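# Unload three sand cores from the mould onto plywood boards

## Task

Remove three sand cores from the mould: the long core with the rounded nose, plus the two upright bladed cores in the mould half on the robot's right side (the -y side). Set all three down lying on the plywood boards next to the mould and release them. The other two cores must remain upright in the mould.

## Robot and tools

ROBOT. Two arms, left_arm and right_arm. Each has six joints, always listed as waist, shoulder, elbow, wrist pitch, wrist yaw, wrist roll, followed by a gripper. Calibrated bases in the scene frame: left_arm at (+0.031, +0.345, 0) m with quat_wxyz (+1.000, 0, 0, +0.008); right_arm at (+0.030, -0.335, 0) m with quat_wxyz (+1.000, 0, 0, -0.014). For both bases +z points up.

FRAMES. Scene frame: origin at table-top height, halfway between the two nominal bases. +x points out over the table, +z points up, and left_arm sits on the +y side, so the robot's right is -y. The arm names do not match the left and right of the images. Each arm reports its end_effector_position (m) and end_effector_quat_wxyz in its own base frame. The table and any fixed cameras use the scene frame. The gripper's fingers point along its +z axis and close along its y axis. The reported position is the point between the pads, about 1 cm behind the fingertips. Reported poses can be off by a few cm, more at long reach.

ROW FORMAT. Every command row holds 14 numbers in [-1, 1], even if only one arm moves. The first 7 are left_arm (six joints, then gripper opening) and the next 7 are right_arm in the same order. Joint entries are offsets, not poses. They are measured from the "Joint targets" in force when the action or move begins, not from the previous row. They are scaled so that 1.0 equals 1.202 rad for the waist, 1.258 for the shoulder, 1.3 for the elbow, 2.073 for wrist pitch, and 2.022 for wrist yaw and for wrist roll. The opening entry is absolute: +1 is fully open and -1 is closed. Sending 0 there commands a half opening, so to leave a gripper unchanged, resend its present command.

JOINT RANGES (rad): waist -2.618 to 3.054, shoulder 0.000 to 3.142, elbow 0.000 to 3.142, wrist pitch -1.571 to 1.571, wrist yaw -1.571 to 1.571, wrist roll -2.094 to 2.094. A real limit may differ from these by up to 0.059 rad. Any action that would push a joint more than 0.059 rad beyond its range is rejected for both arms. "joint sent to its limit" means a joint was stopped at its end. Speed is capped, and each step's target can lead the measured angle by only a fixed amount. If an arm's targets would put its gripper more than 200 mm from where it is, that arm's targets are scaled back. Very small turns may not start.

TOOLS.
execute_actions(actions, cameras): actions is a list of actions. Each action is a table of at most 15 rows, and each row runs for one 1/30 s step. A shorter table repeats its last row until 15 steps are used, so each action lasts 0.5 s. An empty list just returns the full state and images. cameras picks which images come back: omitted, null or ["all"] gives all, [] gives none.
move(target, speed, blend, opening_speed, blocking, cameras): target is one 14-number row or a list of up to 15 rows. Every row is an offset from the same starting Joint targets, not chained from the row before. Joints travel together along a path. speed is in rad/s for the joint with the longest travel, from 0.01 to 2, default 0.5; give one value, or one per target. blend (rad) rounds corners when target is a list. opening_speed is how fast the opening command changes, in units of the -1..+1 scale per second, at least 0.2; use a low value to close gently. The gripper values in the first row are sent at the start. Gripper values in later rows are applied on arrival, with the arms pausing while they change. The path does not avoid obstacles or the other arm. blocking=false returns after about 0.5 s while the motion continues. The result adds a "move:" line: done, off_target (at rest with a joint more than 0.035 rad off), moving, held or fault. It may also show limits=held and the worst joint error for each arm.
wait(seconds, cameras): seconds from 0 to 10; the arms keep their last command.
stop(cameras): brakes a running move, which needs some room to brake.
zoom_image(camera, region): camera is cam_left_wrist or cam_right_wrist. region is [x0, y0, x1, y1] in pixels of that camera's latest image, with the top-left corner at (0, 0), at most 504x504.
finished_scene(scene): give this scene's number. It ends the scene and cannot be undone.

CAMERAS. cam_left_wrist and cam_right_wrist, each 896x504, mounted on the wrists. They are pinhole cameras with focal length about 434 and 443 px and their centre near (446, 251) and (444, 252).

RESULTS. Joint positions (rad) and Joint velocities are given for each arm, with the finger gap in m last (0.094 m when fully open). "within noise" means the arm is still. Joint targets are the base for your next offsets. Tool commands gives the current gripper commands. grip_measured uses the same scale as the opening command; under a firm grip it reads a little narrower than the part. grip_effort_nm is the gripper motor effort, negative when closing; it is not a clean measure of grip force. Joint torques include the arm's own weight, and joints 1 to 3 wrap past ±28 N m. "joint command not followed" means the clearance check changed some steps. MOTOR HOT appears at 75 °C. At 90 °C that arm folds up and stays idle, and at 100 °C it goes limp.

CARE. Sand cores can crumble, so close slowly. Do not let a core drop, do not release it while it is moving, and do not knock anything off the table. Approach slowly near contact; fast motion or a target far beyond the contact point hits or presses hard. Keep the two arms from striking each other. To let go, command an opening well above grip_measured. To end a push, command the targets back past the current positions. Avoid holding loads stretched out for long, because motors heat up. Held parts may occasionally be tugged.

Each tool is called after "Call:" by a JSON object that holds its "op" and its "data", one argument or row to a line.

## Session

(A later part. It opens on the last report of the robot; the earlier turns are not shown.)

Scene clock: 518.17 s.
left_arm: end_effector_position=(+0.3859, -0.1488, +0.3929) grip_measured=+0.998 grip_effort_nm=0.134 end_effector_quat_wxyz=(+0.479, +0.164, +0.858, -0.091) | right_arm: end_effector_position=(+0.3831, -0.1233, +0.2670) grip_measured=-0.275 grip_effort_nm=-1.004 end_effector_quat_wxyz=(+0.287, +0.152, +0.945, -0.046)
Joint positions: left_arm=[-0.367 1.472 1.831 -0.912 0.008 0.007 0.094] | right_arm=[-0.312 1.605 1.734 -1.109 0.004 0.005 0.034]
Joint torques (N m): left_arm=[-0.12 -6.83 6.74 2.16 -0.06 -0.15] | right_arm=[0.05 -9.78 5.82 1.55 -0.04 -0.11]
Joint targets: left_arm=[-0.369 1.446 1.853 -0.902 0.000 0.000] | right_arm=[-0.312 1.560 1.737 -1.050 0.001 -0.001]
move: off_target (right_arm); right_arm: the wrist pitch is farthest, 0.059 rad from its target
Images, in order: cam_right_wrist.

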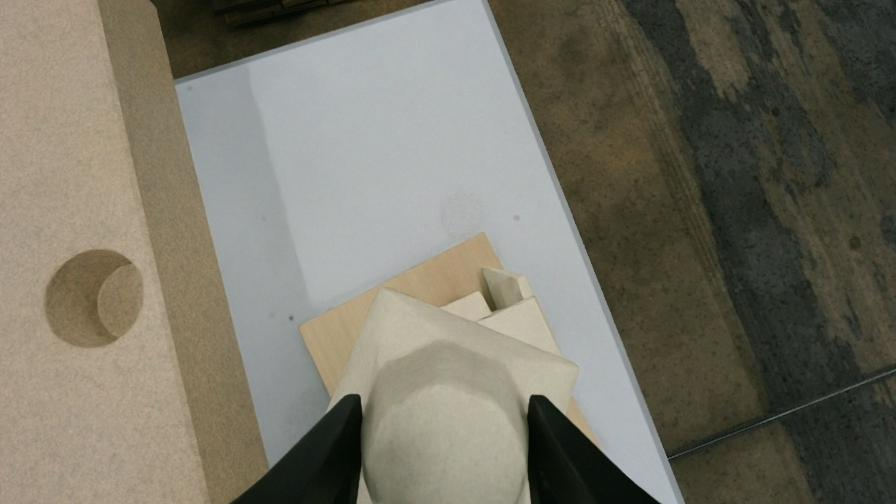

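Call:
{"op": "move", "data": {
  "target": [-0.275,0,0,0,0,0,1,0,-0.46,-0.536,0.055,0,0,-0.6],
  "speed": 0.4
}}

Call:
{"op": "zoom_image", "data": {
  "camera": "cam_left_wrist",
  "region": [600, 30, 896, 330]
}}

Scene clock: 523.27 s.
left_arm: end_effector_position=(+0.3178, -0.2648, +0.3929) grip_measured=+0.998 grip_effort_nm=0.144 end_effector_quat_wxyz=(+0.458, +0.301, +0.820, -0.167) | right_arm: end_effector_position=(+0.2498, -0.0803, +0.2037) grip_measured=-0.275 grip_effort_nm=-1.004 end_effector_quat_wxyz=(+0.292, +0.152, +0.943, -0.047)
Joint positions: left_arm=[-0.694 1.472 1.831 -0.912 0.006 0.007 0.094] | right_arm=[-0.312 1.007 1.035 -0.999 0.004 0.005 0.034]
Joint torques (N m): left_arm=[-0.34 -6.71 6.84 2.16 -0.04 -0.14] | right_arm=[0.02 -3.63 6.12 1.57 -0.03 -0.11]
Joint targets: left_arm=[-0.700 1.446 1.853 -0.902 0.001 0.000] | right_arm=[-0.312 0.982 1.040 -0.936 0.001 -0.001]
move: off_target (right_arm); right_arm: the wrist pitch is farthest, 0.063 rad from its target

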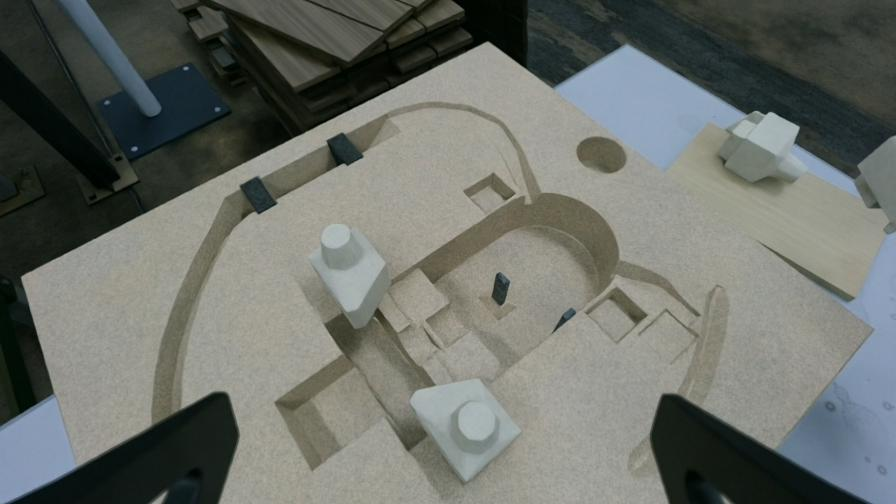

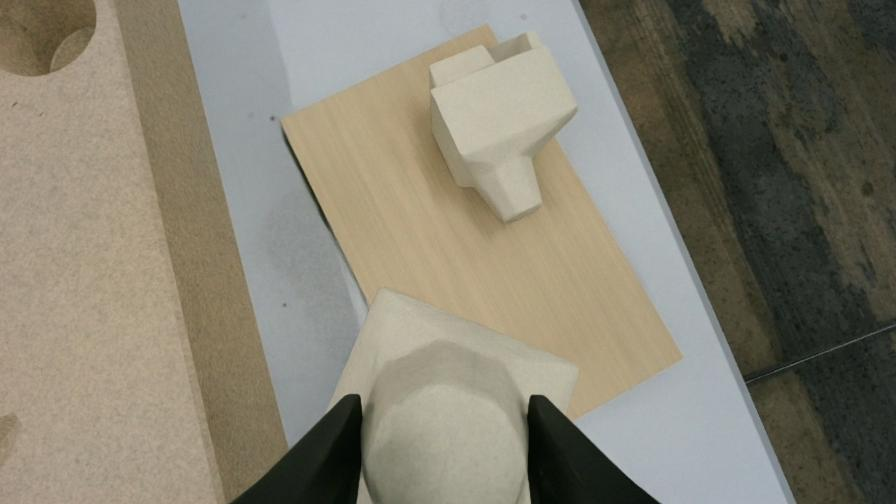

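Scaled by 1.680.

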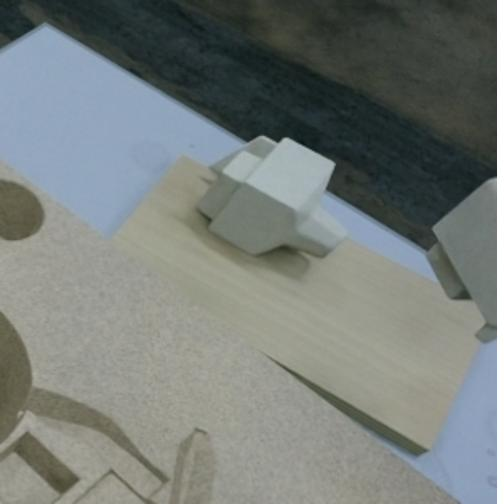

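Call:
{"op": "move", "data": {
  "target": [
    [0,0,0,0,0,0,1,0.122,0,0,0,0,0,-0.6],
    [0,0,0,0,0,0,1,0.122,0.31,-0.415,0.723,0,0,-0.6]
  ],
  "speed": 0.4,
  "blend": [0.05,0]
}}

Call:
{"op": "zoom_image", "data": {
  "camera": "cam_left_wrist",
  "region": [600, 30, 896, 330]
}}

Scene clock: 558.33 s.
left_arm: end_effector_position=(+0.3178, -0.2648, +0.3929) grip_measured=+0.998 grip_effort_nm=0.134 end_effector_quat_wxyz=(+0.458, +0.301, +0.820, -0.167) | right_arm: end_effector_position=(+0.3923, -0.0676, +0.1256) grip_measured=-0.275 grip_effort_nm=-1.004 end_effector_quat_wxyz=(+0.543, +0.075, +0.835, -0.046)
Joint positions: left_arm=[-0.694 1.472 1.831 -0.912 0.006 0.007 0.094] | right_arm=[-0.172 1.376 0.494 0.465 0.002 0.005 0.034]
Joint torques (N m): left_arm=[-0.28 -6.76 6.75 2.16 -0.06 -0.14] | right_arm=[0.59 -4.55 6.02 2.4 -0.03 -0.11]
Joint targets: left_arm=[-0.700 1.446 1.853 -0.902 0.001 0.000] | right_arm=[-0.165 1.371 0.501 0.563 0.000 -0.001]
move: off_target (right_arm); right_arm: the wrist pitch is farthest, 0.098 rad from its target

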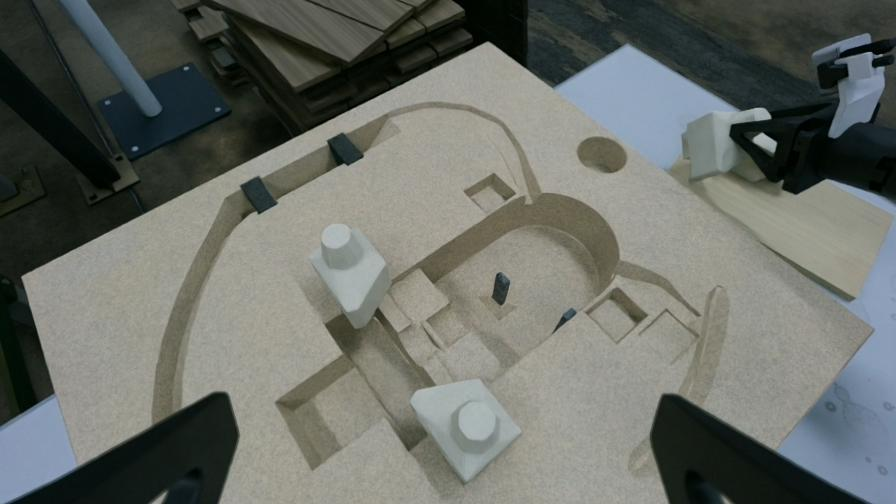

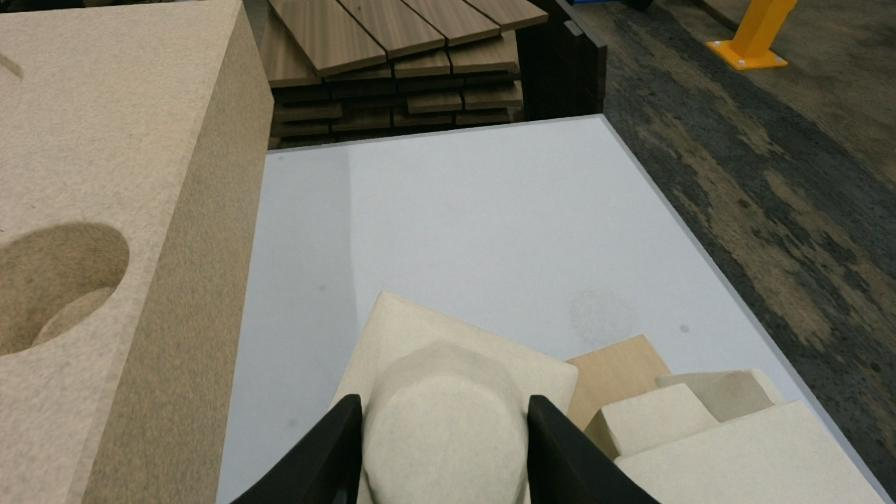

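Scaled by 1.680.

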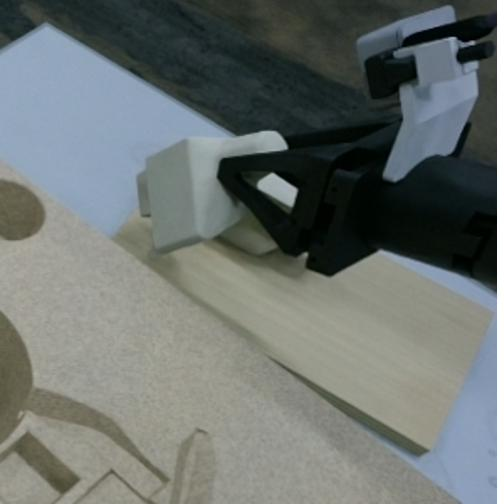

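Call:
{"op": "move", "data": {
  "target": [0,0,0,0,0,0,1,0.015,0.055,-0.03,0.055,0,0,-0.6],
  "speed": 0.2,
  "cameras": ["cam_left_wrist"]
}}

Call:
{"op": "zoom_image", "data": {
  "camera": "cam_left_wrist",
  "region": [630, 80, 830, 280]
}}

Scene clock: 563.90 s.
left_arm: end_effector_position=(+0.3178, -0.2648, +0.3929) grip_measured=+0.998 grip_effort_nm=0.144 end_effector_quat_wxyz=(+0.458, +0.301, +0.820, -0.167) | right_arm: end_effector_position=(+0.3977, -0.0621, +0.1174) grip_measured=-0.275 grip_effort_nm=-1.009 end_effector_quat_wxyz=(+0.558, +0.066, +0.826, -0.044)
Joint positions: left_arm=[-0.694 1.472 1.831 -0.912 0.006 0.007 0.094] | right_arm=[-0.156 1.44 0.461 0.596 0.003 0.002 0.034]
Joint torques (N m): left_arm=[-0.35 -6.76 6.78 2.15 -0.04 -0.14] | right_arm=[0.72 -4.29 5.29 2.28 -0.05 -0.08]
Heat: left arm: 40 °C; right arm: 49 °C.
Joint targets: left_arm=[-0.700 1.446 1.853 -0.902 0.001 0.000] | right_arm=[-0.148 1.441 0.462 0.676 0.000 -0.001]
move: off_target (right_arm); right_arm: the wrist pitch is farthest, 0.081 rad from its target
Images, in order: cam_left_wrist.

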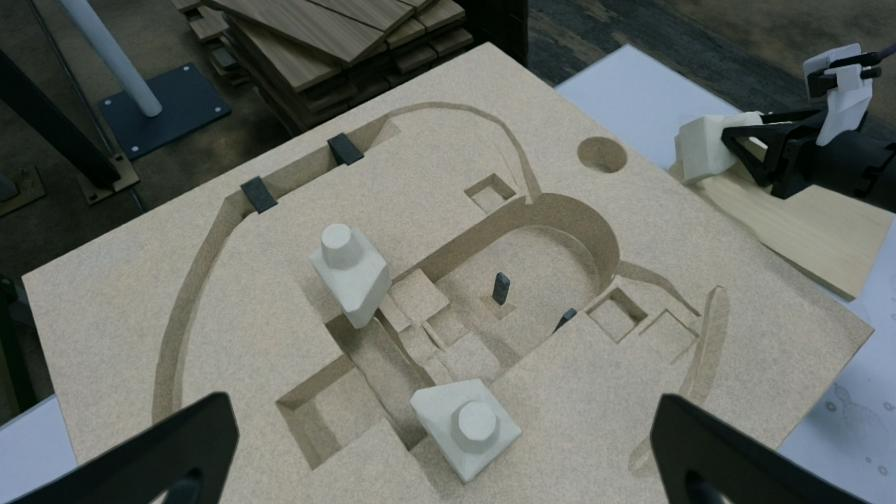

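Scaled by 2.520.

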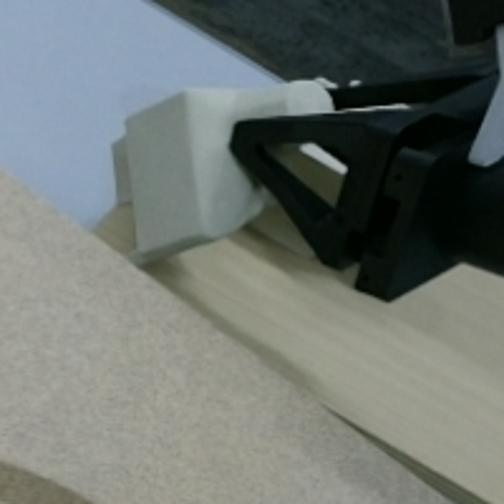

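Call:
{"op": "move", "data": {
  "target": [0,0,0,0,0,0,1,0,-0.02,-0.04,0.0,0,0,-0.33],
  "speed": 0.1,
  "opening_speed": 0.2,
  "cameras": ["cam_right_wrist"]
}}

Call:
{"op": "zoom_image", "data": {
  "camera": "cam_right_wrist",
  "region": [250, 200, 650, 504]
}}

Scene clock: 569.07 s.
left_arm: end_effector_position=(+0.3178, -0.2648, +0.3929) grip_measured=+0.998 grip_effort_nm=0.144 end_effector_quat_wxyz=(+0.458, +0.301, +0.820, -0.167) | right_arm: end_effector_position=(+0.3922, -0.0612, +0.1150) grip_measured=-0.275 grip_effort_nm=-1.004 end_effector_quat_wxyz=(+0.566, +0.066, +0.820, -0.045)
Joint positions: left_arm=[-0.694 1.472 1.831 -0.912 0.006 0.007 0.094] | right_arm=[-0.156 1.437 0.419 0.656 0.003 0.002 0.034]
Joint torques (N m): left_arm=[-0.29 -6.72 6.76 2.15 -0.04 -0.15] | right_arm=[0.73 -6.08 4.41 1.7 -0.04 -0.08]
Joint targets: left_arm=[-0.700 1.446 1.853 -0.902 0.001 0.000] | right_arm=[-0.148 1.415 0.410 0.676 0.000 -0.001]
move: done
Images, in order: cam_right_wrist.

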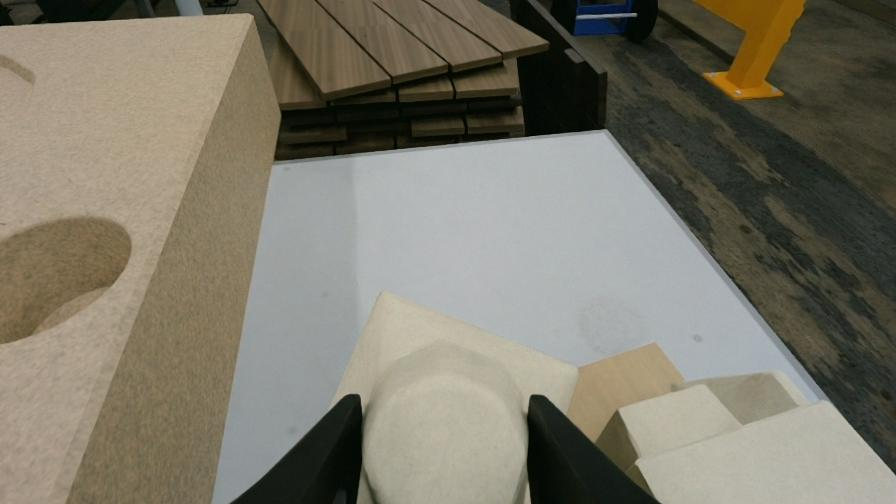

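Scaled by 1.260.

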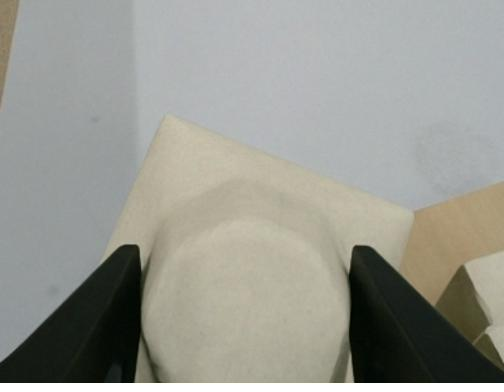

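Call:
{"op": "move", "data": {
  "target": [0,0,0,0,0,0,1,0,0.012,-0.054,0.021,0,0,-0.33],
  "speed": 0.1,
  "cameras": ["cam_right_wrist"]
}}

Call:
{"op": "zoom_image", "data": {
  "camera": "cam_left_wrist",
  "region": [630, 80, 830, 280]
}}

Scene clock: 575.40 s.
left_arm: end_effector_position=(+0.3178, -0.2648, +0.3929) grip_measured=+0.998 grip_effort_nm=0.144 end_effector_quat_wxyz=(+0.458, +0.301, +0.820, -0.167) | right_arm: end_effector_position=(+0.3838, -0.0599, +0.1120) grip_measured=-0.275 grip_effort_nm=-1.009 end_effector_quat_wxyz=(+0.580, +0.065, +0.811, -0.046)
Joint positions: left_arm=[-0.694 1.472 1.831 -0.912 0.006 0.007 0.094] | right_arm=[-0.156 1.437 0.357 0.751 0.003 0.002 0.034]
Joint torques (N m): left_arm=[-0.4 -6.79 6.78 2.15 -0.05 -0.13] | right_arm=[0.73 -4.57 3.52 1.23 -0.04 -0.08]
Joint targets: left_arm=[-0.700 1.446 1.853 -0.902 0.001 0.000] | right_arm=[-0.148 1.431 0.339 0.720 0.000 -0.001]
move: done
Images, in order: cam_right_wrist.

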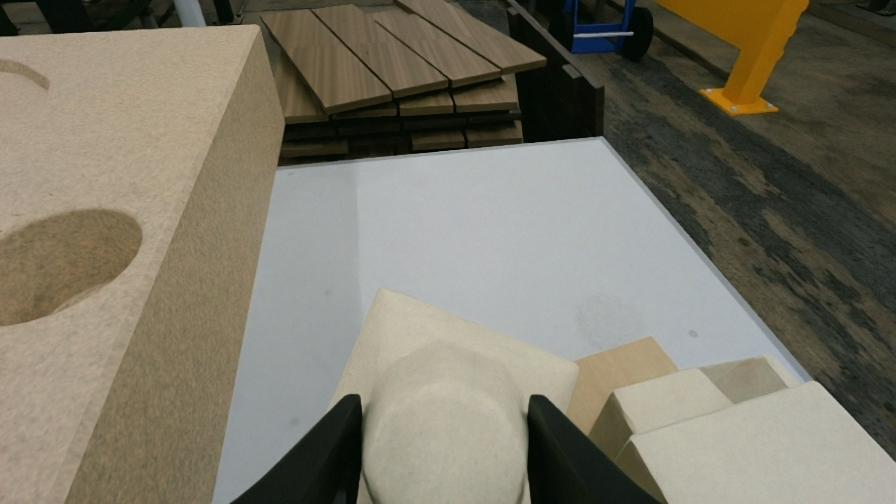

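This scene's latest camera images include none from cam_left_wrist. They are from: cam_right_wrist. cam_left_wrist's image comes with the result of a call that names it in "cameras".

Call:
{"op": "move", "data": {
  "target": [0,0,0,0,0,0,1,0,0.02,-0.02,0.0,0,0,-0.29],
  "speed": 0.1,
  "opening_speed": 0.2,
  "cameras": ["cam_right_wrist","cam_left_wrist"]
}}

Call:
{"op": "zoom_image", "data": {
  "camera": "cam_left_wrist",
  "region": [630, 80, 830, 280]
}}

Scene clock: 579.93 s.
left_arm: end_effector_position=(+0.3178, -0.2648, +0.3929) grip_measured=+0.998 grip_effort_nm=0.139 end_effector_quat_wxyz=(+0.458, +0.301, +0.820, -0.167) | right_arm: end_effector_position=(+0.3804, -0.0594, +0.1104) grip_measured=-0.275 grip_effort_nm=-1.004 end_effector_quat_wxyz=(+0.583, +0.065, +0.808, -0.046)
Joint positions: left_arm=[-0.694 1.472 1.831 -0.912 0.006 0.007 0.094] | right_arm=[-0.156 1.437 0.336 0.78 0.003 0.002 0.034]
Joint torques (N m): left_arm=[-0.43 -6.76 6.72 2.16 -0.05 -0.12] | right_arm=[0.75 -2.58 3.18 0.99 -0.05 -0.08]
Joint targets: left_arm=[-0.700 1.446 1.853 -0.902 0.001 0.000] | right_arm=[-0.148 1.456 0.314 0.720 0.000 -0.001]
move: off_target (right_arm); right_arm: the wrist pitch is farthest, 0.060 rad from its target

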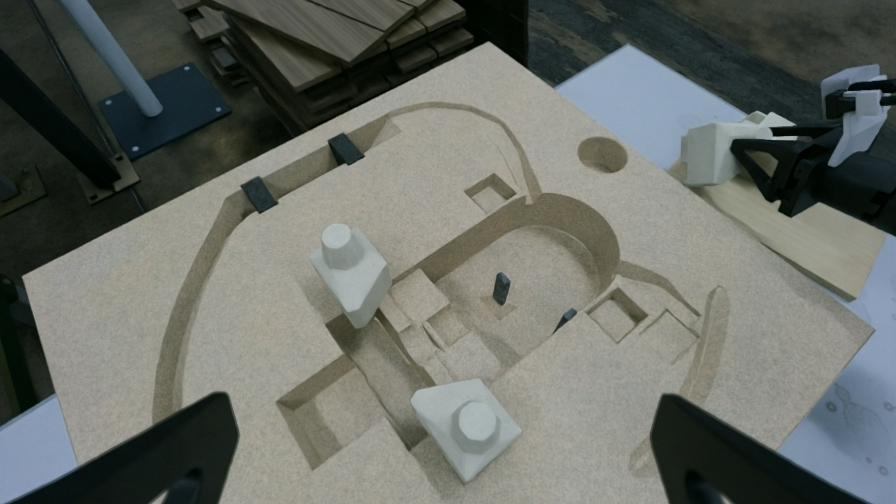

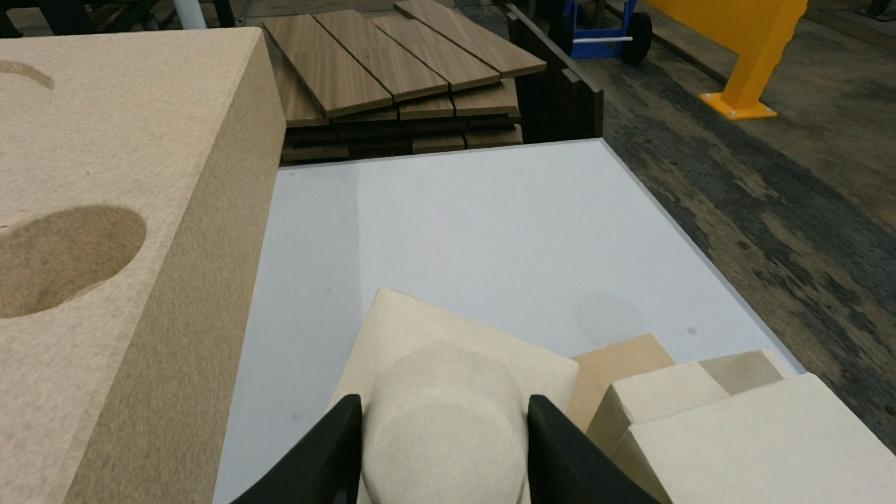

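Scaled by 2.520.

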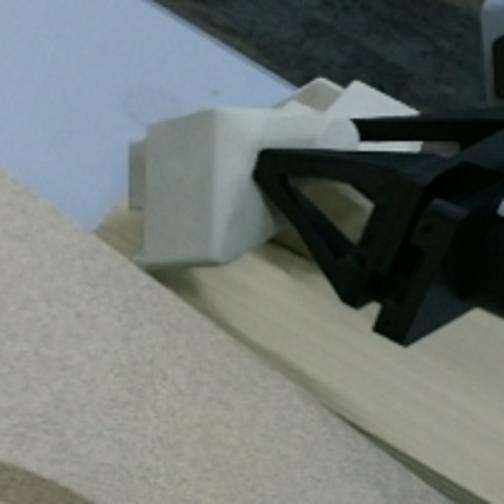

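Call:
{"op": "move", "data": {
  "target": [0,0,0,0,0,0,1,0,0.06,-0.03,0.06,0,0,-0.285],
  "speed": 0.1,
  "opening_speed": 0.2,
  "cameras": ["cam_right_wrist","cam_left_wrist"]
}}

Call:
{"op": "zoom_image", "data": {
  "camera": "cam_left_wrist",
  "region": [630, 80, 830, 280]
}}

Scene clock: 586.87 s.
left_arm: end_effector_position=(+0.3178, -0.2648, +0.3929) grip_measured=+0.998 grip_effort_nm=0.139 end_effector_quat_wxyz=(+0.458, +0.301, +0.820, -0.167) | right_arm: end_effector_position=(+0.3813, -0.0595, +0.1096) grip_measured=-0.275 grip_effort_nm=-1.009 end_effector_quat_wxyz=(+0.605, +0.064, +0.792, -0.048)
Joint positions: left_arm=[-0.694 1.472 1.831 -0.912 0.006 0.007 0.094] | right_arm=[-0.156 1.503 0.299 0.938 0.003 0.002 0.034]
Joint torques (N m): left_arm=[-0.35 -6.71 6.69 2.17 -0.03 -0.14] | right_arm=[0.76 -1.91 2.56 0.71 -0.04 -0.07]
Joint targets: left_arm=[-0.700 1.446 1.853 -0.902 0.001 0.000] | right_arm=[-0.148 1.531 0.274 0.844 0.000 -0.001]
move: off_target (right_arm); right_arm: the wrist pitch is farthest, 0.094 rad from its target

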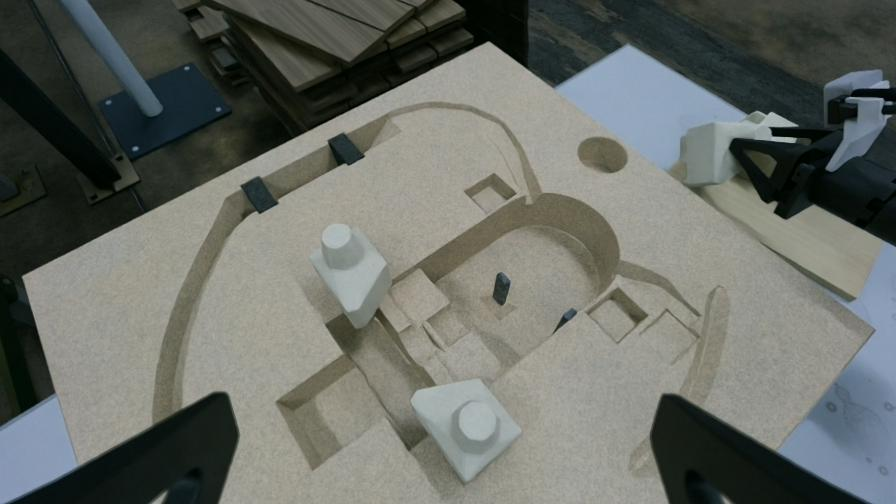

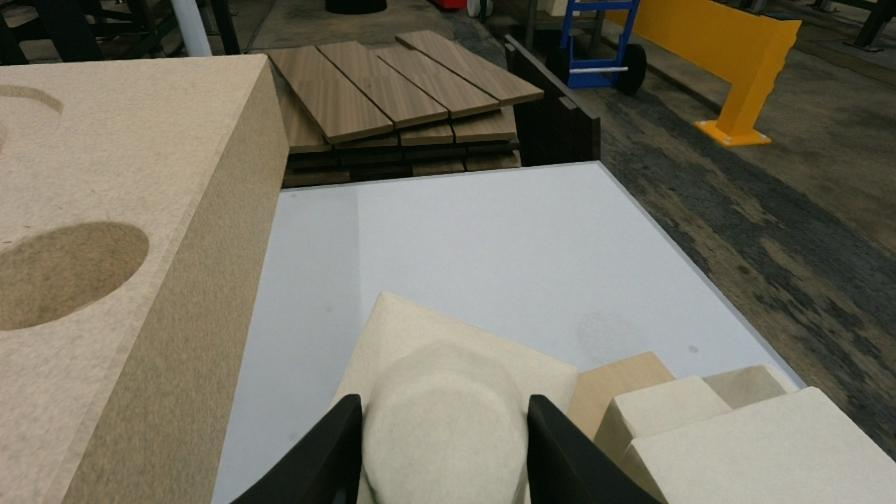

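Scaled by 2.520.

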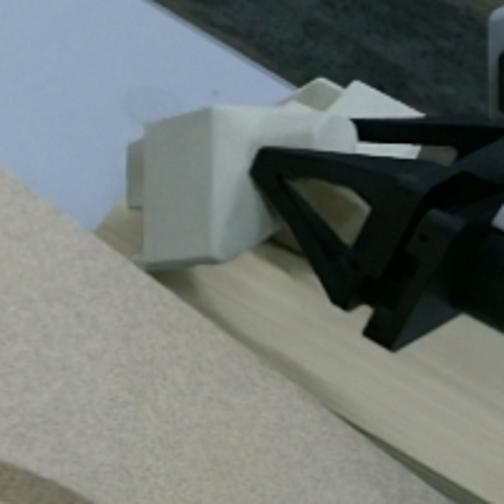

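Call:
{"op": "move", "data": {
  "target": [0,0,0,0,0,0,1,0,0.03,0,0.03,0,0,-0.27],
  "speed": 0.1,
  "opening_speed": 0.2,
  "cameras": ["cam_right_wrist","cam_left_wrist"]
}}

Call:
{"op": "zoom_image", "data": {
  "camera": "cam_left_wrist",
  "region": [630, 80, 830, 280]
}}

Scene clock: 598.43 s.
left_arm: end_effector_position=(+0.3178, -0.2648, +0.3929) grip_measured=+0.998 grip_effort_nm=0.144 end_effector_quat_wxyz=(+0.458, +0.301, +0.820, -0.167) | right_arm: end_effector_position=(+0.3848, -0.0601, +0.1106) grip_measured=-0.265 grip_effort_nm=-0.530 end_effector_quat_wxyz=(+0.615, +0.063, +0.785, -0.049)
Joint positions: left_arm=[-0.694 1.472 1.831 -0.912 0.006 0.007 0.094] | right_arm=[-0.156 1.54 0.299 1 0.003 0.002 0.035]
Joint torques (N m): left_arm=[-0.31 -6.74 6.84 2.15 -0.04 -0.12] | right_arm=[0.73 -2.07 2.44 0.69 -0.04 -0.08]
Heat: left arm: 40 °C; right arm: 43 °C.
Joint targets: left_arm=[-0.700 1.446 1.853 -0.902 0.001 0.000] | right_arm=[-0.148 1.569 0.275 0.907 0.000 -0.001]
move: off_target (right_arm); right_arm: the wrist pitch is farthest, 0.094 rad from its target

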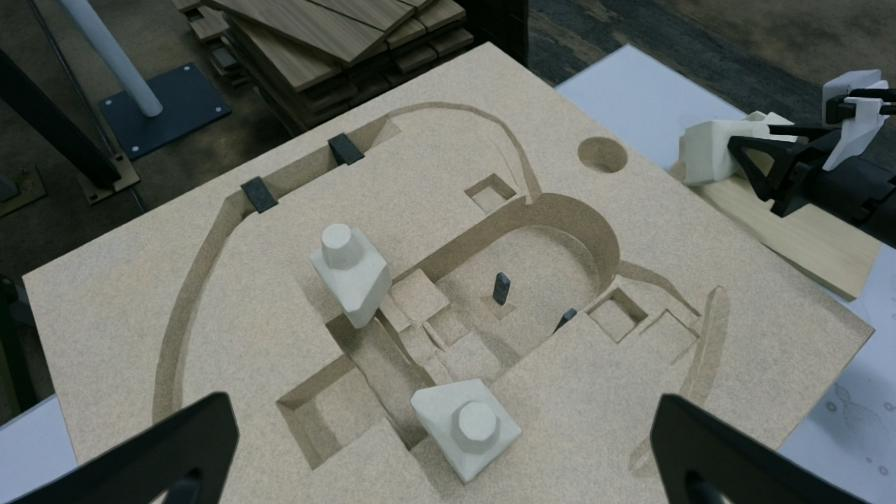

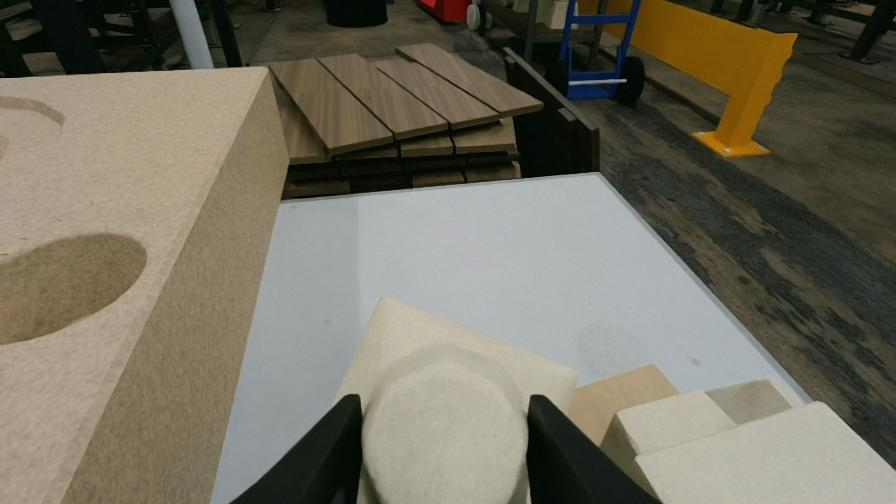

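Scaled by 2.520.

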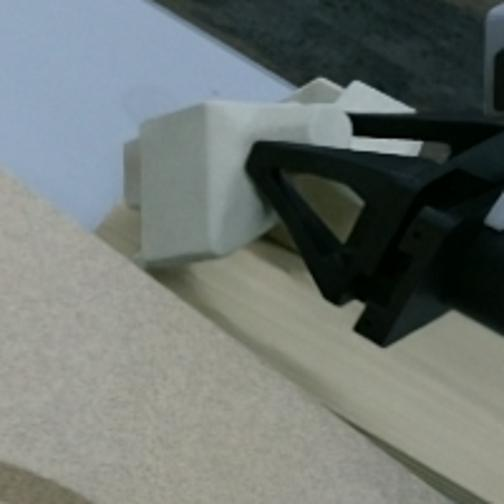

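Call:
{"op": "move", "data": {
  "target": [0,0,0,0,0,0,1,0,0.05,0,0.0,0,0,-0.265],
  "speed": 0.1,
  "opening_speed": 0.2,
  "cameras": ["cam_right_wrist","cam_left_wrist"]
}}

Call:
{"op": "zoom_image", "data": {
  "camera": "cam_left_wrist",
  "region": [630, 80, 830, 280]
}}

Scene clock: 603.93 s.
left_arm: end_effector_position=(+0.3178, -0.2648, +0.3929) grip_measured=+0.998 grip_effort_nm=0.139 end_effector_quat_wxyz=(+0.458, +0.301, +0.820, -0.167) | right_arm: end_effector_position=(+0.3885, -0.0606, +0.1100) grip_measured=-0.264 grip_effort_nm=-0.847 end_effector_quat_wxyz=(+0.624, +0.062, +0.777, -0.050)
Joint positions: left_arm=[-0.694 1.472 1.831 -0.912 0.006 0.007 0.094] | right_arm=[-0.156 1.591 0.299 1.075 0.003 0.001 0.035]
Joint velocities: left_arm=[within noise] | right_arm=[0.002 0.002 -0.012 -0.081 -0.051 -0.051 -0.004]
Joint torques (N m): left_arm=[-0.32 -6.82 6.82 2.15 -0.02 -0.14] | right_arm=[0.73 -1.39 2.22 0.01 -0.04 -0.07]
Joint targets: left_arm=[-0.700 1.446 1.853 -0.902 0.001 0.000] | right_arm=[-0.148 1.632 0.275 0.907 0.000 -0.001]
move: off_target (right_arm); right_arm: the wrist pitch is farthest, 0.168 rad from its target

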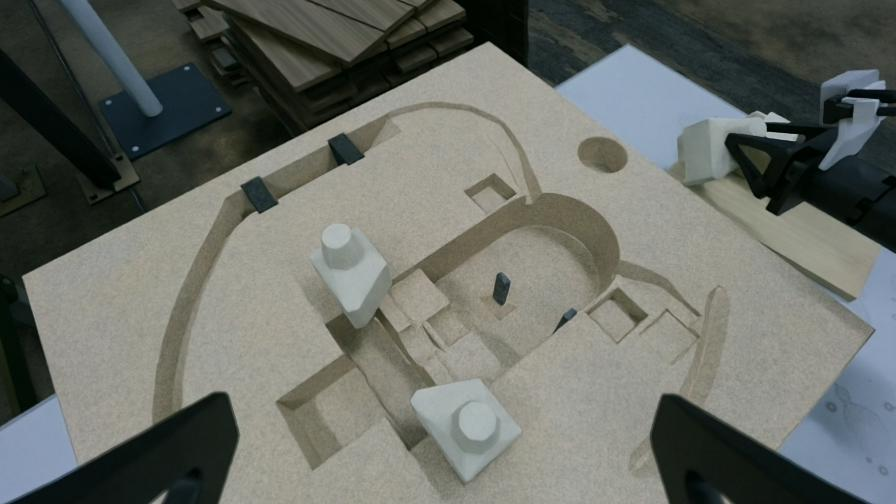

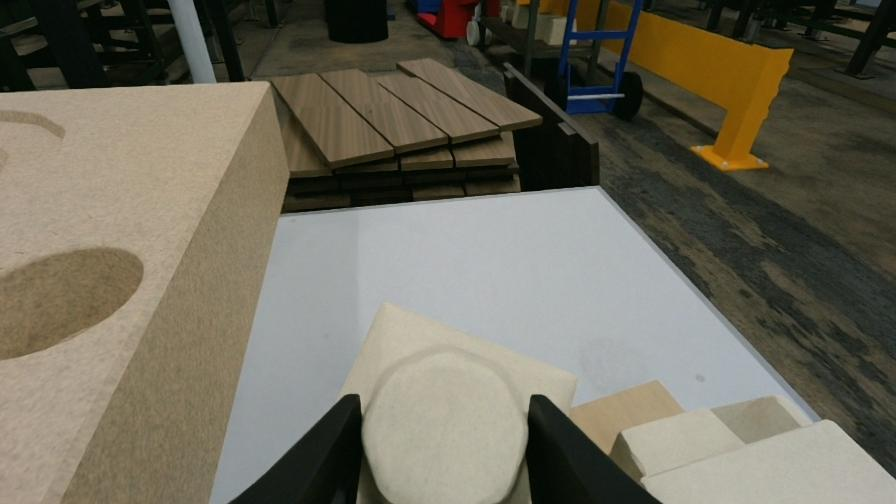

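Scaled by 2.520.

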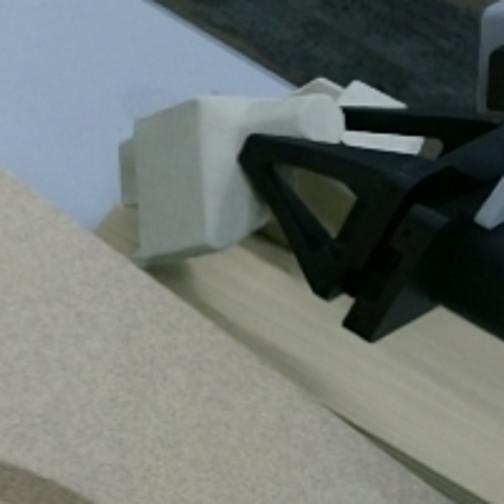

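Call:
{"op": "move", "data": {
  "target": [
    [0,0,0,0,0,0,1,0,-0.04,0.02,0.08,0,0,-0.6],
    [0,0,0,0,0,0,1,0,-0.18,0.1,0.02,0,0,-0.6],
    [0,0,0,0,0,0,1,0,-0.452,0.39,-0.60,0,0,-0.6]
  ],
  "speed": 0.3,
  "blend": [0,0.1,0],
  "opening_speed": 0.5,
  "cameras": ["cam_right_wrist","cam_left_wrist"]
}}

Call:
{"op": "zoom_image", "data": {
  "camera": "cam_left_wrist",
  "region": [650, 50, 896, 296]
}}

Scene clock: 633.30 s.
left_arm: end_effector_position=(+0.3178, -0.2648, +0.3929) grip_measured=+0.998 grip_effort_nm=0.139 end_effector_quat_wxyz=(+0.458, +0.301, +0.820, -0.167) | right_arm: end_effector_position=(+0.3274, -0.0510, +0.1523) grip_measured=-0.274 grip_effort_nm=-1.004 end_effector_quat_wxyz=(+0.398, +0.072, +0.914, -0.033)
Joint positions: left_arm=[-0.694 1.472 1.831 -0.912 0.006 0.007 0.094] | right_arm=[-0.156 1.096 0.73 -0.384 0.003 0.001 0.034]
Joint torques (N m): left_arm=[-0.39 -6.75 6.67 2.15 -0.03 -0.13] | right_arm=[0.73 -5.31 10.39 1.7 -0.04 -0.06]
Joint targets: left_arm=[-0.700 1.446 1.853 -0.902 0.001 0.000] | right_arm=[-0.148 1.063 0.781 -0.337 0.000 -0.001]
move: off_target (right_arm); blend cut to 0.0881 rad at target 2; right_arm: the elbow is farthest, 0.052 rad from its target

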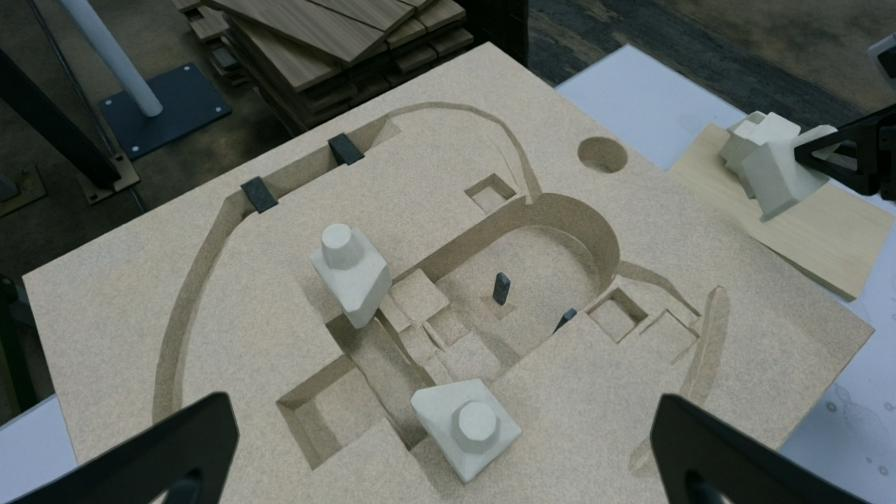

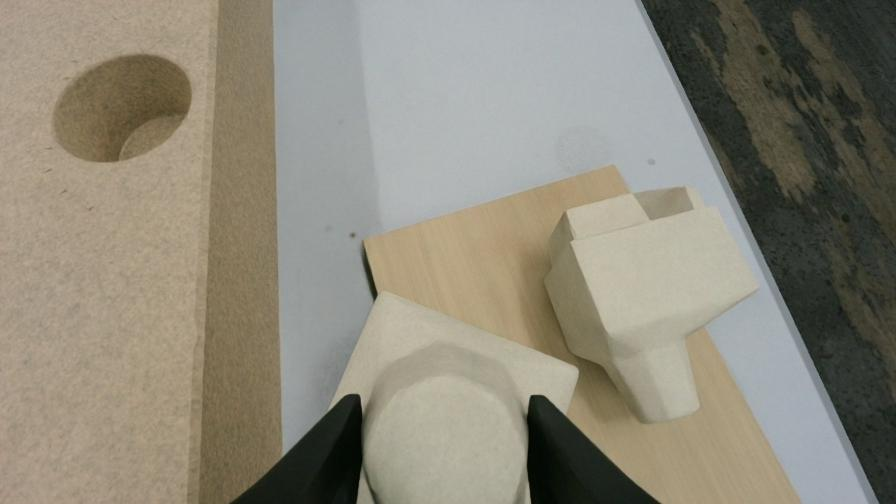

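Scaled by 2.049.

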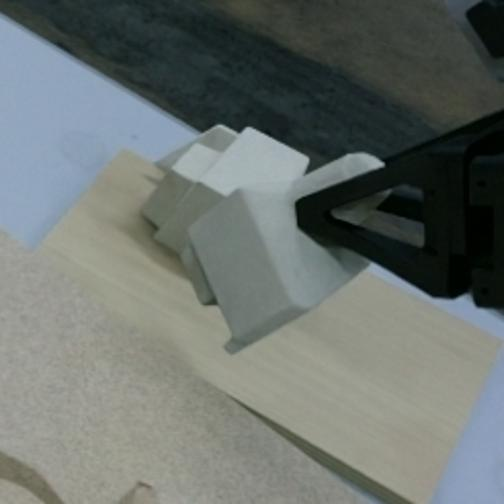

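Call:
{"op": "move", "data": {
  "target": [
    [0,0,0,0,0,0,1,0,-0.09,0.04,-0.156,0,0,-0.6],
    [0,0,0,0,0,0,1,-0.164,-0.077,0.015,-0.156,0,0,-0.6]
  ],
  "speed": 0.3,
  "blend": [0.05,0],
  "cameras": ["cam_right_wrist","cam_left_wrist"]
}}

Call:
{"op": "zoom_image", "data": {
  "camera": "cam_left_wrist",
  "region": [696, 80, 896, 280]
}}

Scene clock: 641.43 s.
left_arm: end_effector_position=(+0.3178, -0.2648, +0.3929) grip_measured=+0.998 grip_effort_nm=0.134 end_effector_quat_wxyz=(+0.458, +0.301, +0.820, -0.167) | right_arm: end_effector_position=(+0.2640, -0.0928, +0.1529) grip_measured=-0.275 grip_effort_nm=-1.004 end_effector_quat_wxyz=(+0.325, +0.160, +0.930, -0.057)
Joint positions: left_arm=[-0.694 1.472 1.831 -0.912 0.006 0.007 0.094] | right_arm=[-0.34 0.981 0.778 -0.696 0.003 0.001 0.034]
Joint torques (N m): left_arm=[-0.35 -6.74 6.75 2.17 -0.02 -0.13] | right_arm=[-0.42 -2.86 7.87 1.44 -0.03 -0.06]
Joint targets: left_arm=[-0.700 1.446 1.853 -0.902 0.001 0.000] | right_arm=[-0.345 0.967 0.801 -0.660 0.001 -0.001]
move: off_target (right_arm); right_arm: the wrist pitch is farthest, 0.036 rad from its target

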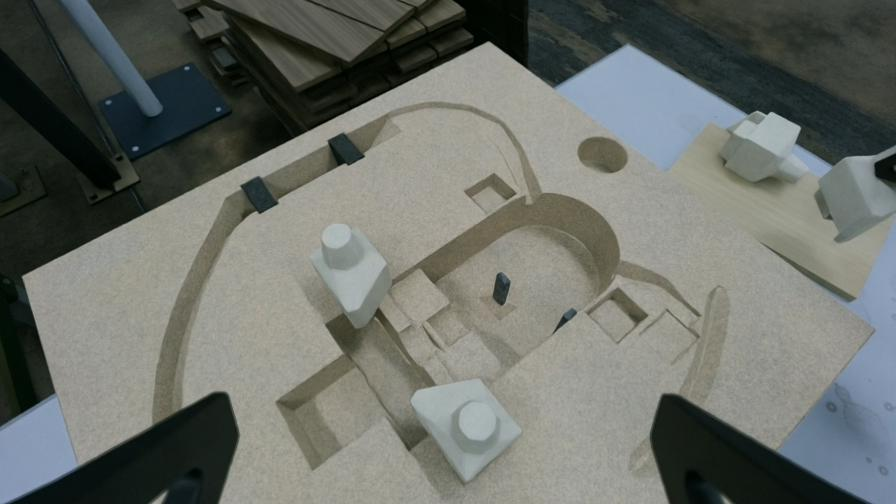

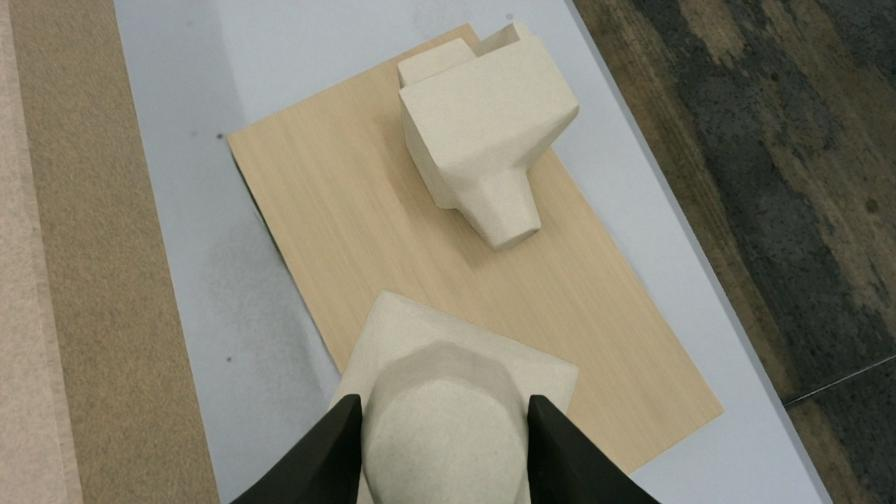

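Scaled by 2.520.

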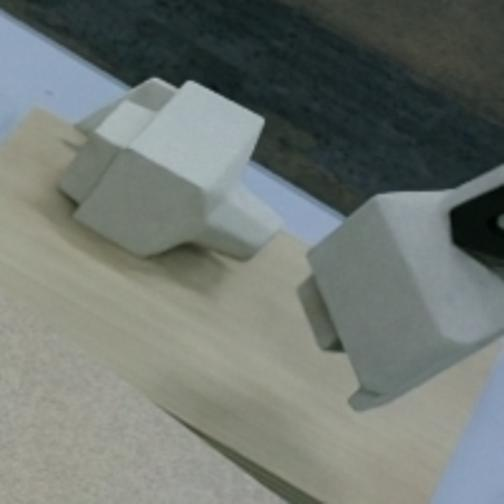

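Call:
{"op": "move", "data": {
  "target": [0,0,0,0,0,0,1,0,0.006,-0.088,0.030,0,0,-0.6],
  "speed": 0.2,
  "cameras": ["cam_left_wrist"]
}}

Call:
{"op": "zoom_image", "data": {
  "camera": "cam_left_wrist",
  "region": [696, 80, 896, 280]
}}

Scene clock: 648.17 s.
left_arm: end_effector_position=(+0.3178, -0.2648, +0.3929) grip_measured=+0.998 grip_effort_nm=0.139 end_effector_quat_wxyz=(+0.458, +0.301, +0.820, -0.167) | right_arm: end_effector_position=(+0.2519, -0.0885, +0.1189) grip_measured=-0.275 grip_effort_nm=-1.004 end_effector_quat_wxyz=(+0.295, +0.162, +0.940, -0.052)
Joint positions: left_arm=[-0.694 1.472 1.831 -0.912 0.006 0.007 0.094] | right_arm=[-0.34 0.981 0.681 -0.662 0.003 0.001 0.034]
Joint torques (N m): left_arm=[-0.44 -6.79 6.75 2.15 -0.05 -0.15] | right_arm=[-0.42 -2.17 6.45 1.63 -0.03 -0.06]
Joint targets: left_arm=[-0.700 1.446 1.853 -0.902 0.001 0.000] | right_arm=[-0.345 0.974 0.686 -0.599 0.001 -0.001]
move: off_target (right_arm); right_arm: the wrist pitch is farthest, 0.064 rad from its target
Images, in order: cam_left_wrist.

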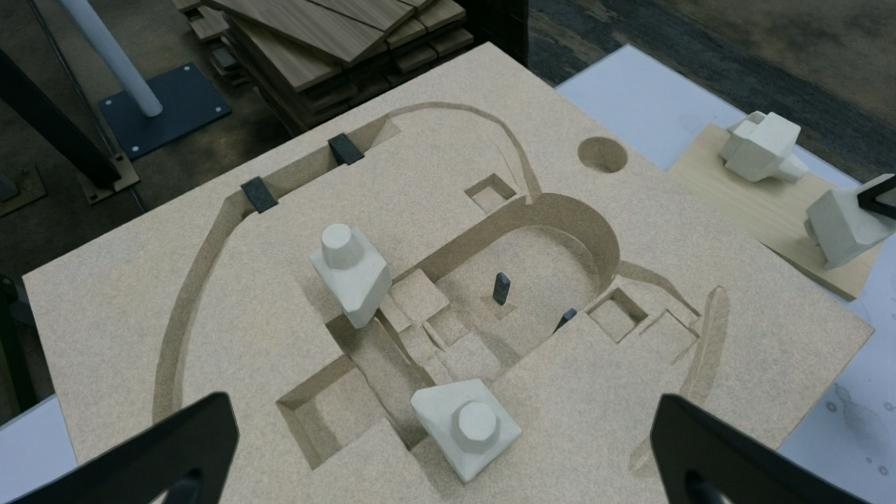

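Scaled by 2.520.

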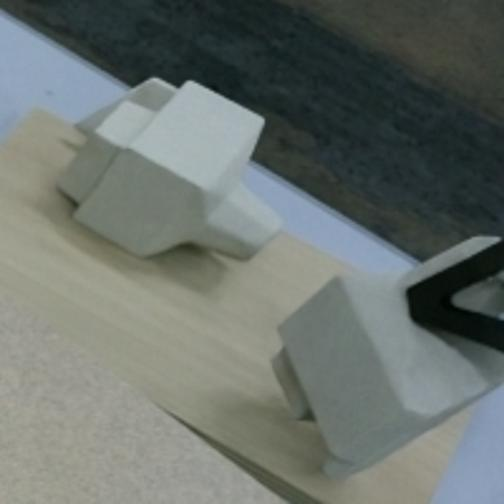

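Call:
{"op": "move", "data": {
  "target": [0,0,0,0,0,0,1,0,0.002,-0.03,0.012,0,0,-0.6],
  "speed": 0.1,
  "cameras": ["cam_left_wrist"]
}}

Call:
{"op": "zoom_image", "data": {
  "camera": "cam_left_wrist",
  "region": [696, 80, 896, 280]
}}

Scene clock: 652.57 s.
left_arm: end_effector_position=(+0.3178, -0.2648, +0.3929) grip_measured=+0.998 grip_effort_nm=0.134 end_effector_quat_wxyz=(+0.458, +0.301, +0.820, -0.167) | right_arm: end_effector_position=(+0.2493, -0.0876, +0.1086) grip_measured=-0.275 grip_effort_nm=-1.004 end_effector_quat_wxyz=(+0.290, +0.162, +0.942, -0.051)
Joint positions: left_arm=[-0.694 1.472 1.831 -0.912 0.006 0.006 0.094] | right_arm=[-0.34 0.981 0.645 -0.636 0.003 0.001 0.034]
Joint torques (N m): left_arm=[-0.38 -6.76 6.72 2.15 -0.06 -0.11] | right_arm=[-0.4 -1.94 6.22 1.6 -0.03 -0.06]
Joint targets: left_arm=[-0.700 1.446 1.853 -0.902 0.001 0.000] | right_arm=[-0.345 0.977 0.648 -0.573 0.001 -0.001]
move: off_target (right_arm); right_arm: the wrist pitch is farthest, 0.062 rad from its target
Images, in order: cam_left_wrist.

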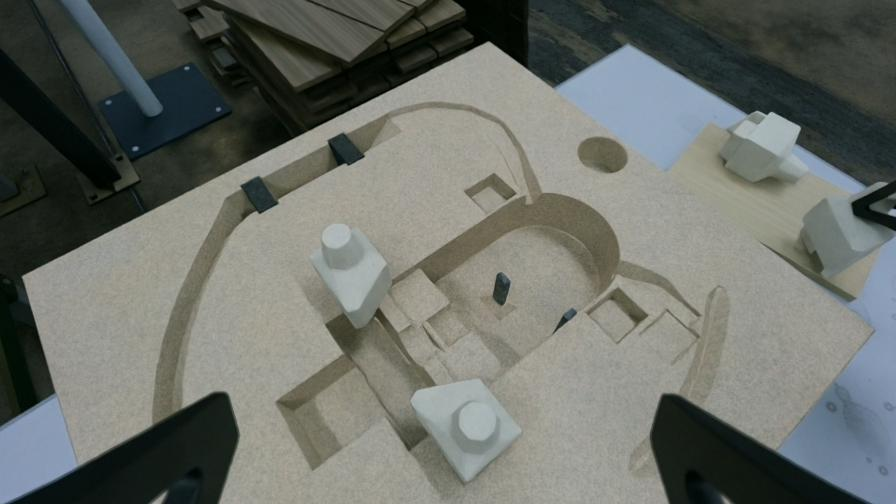

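Scaled by 2.520.

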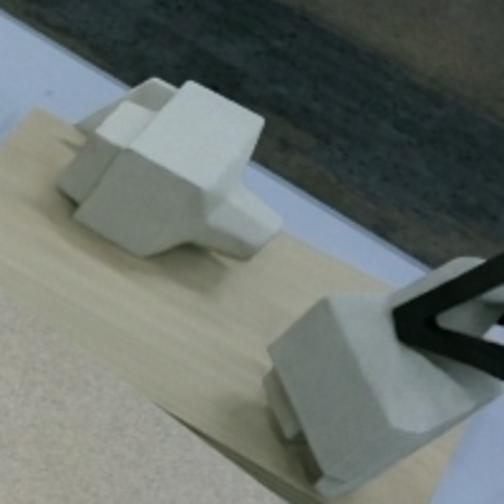

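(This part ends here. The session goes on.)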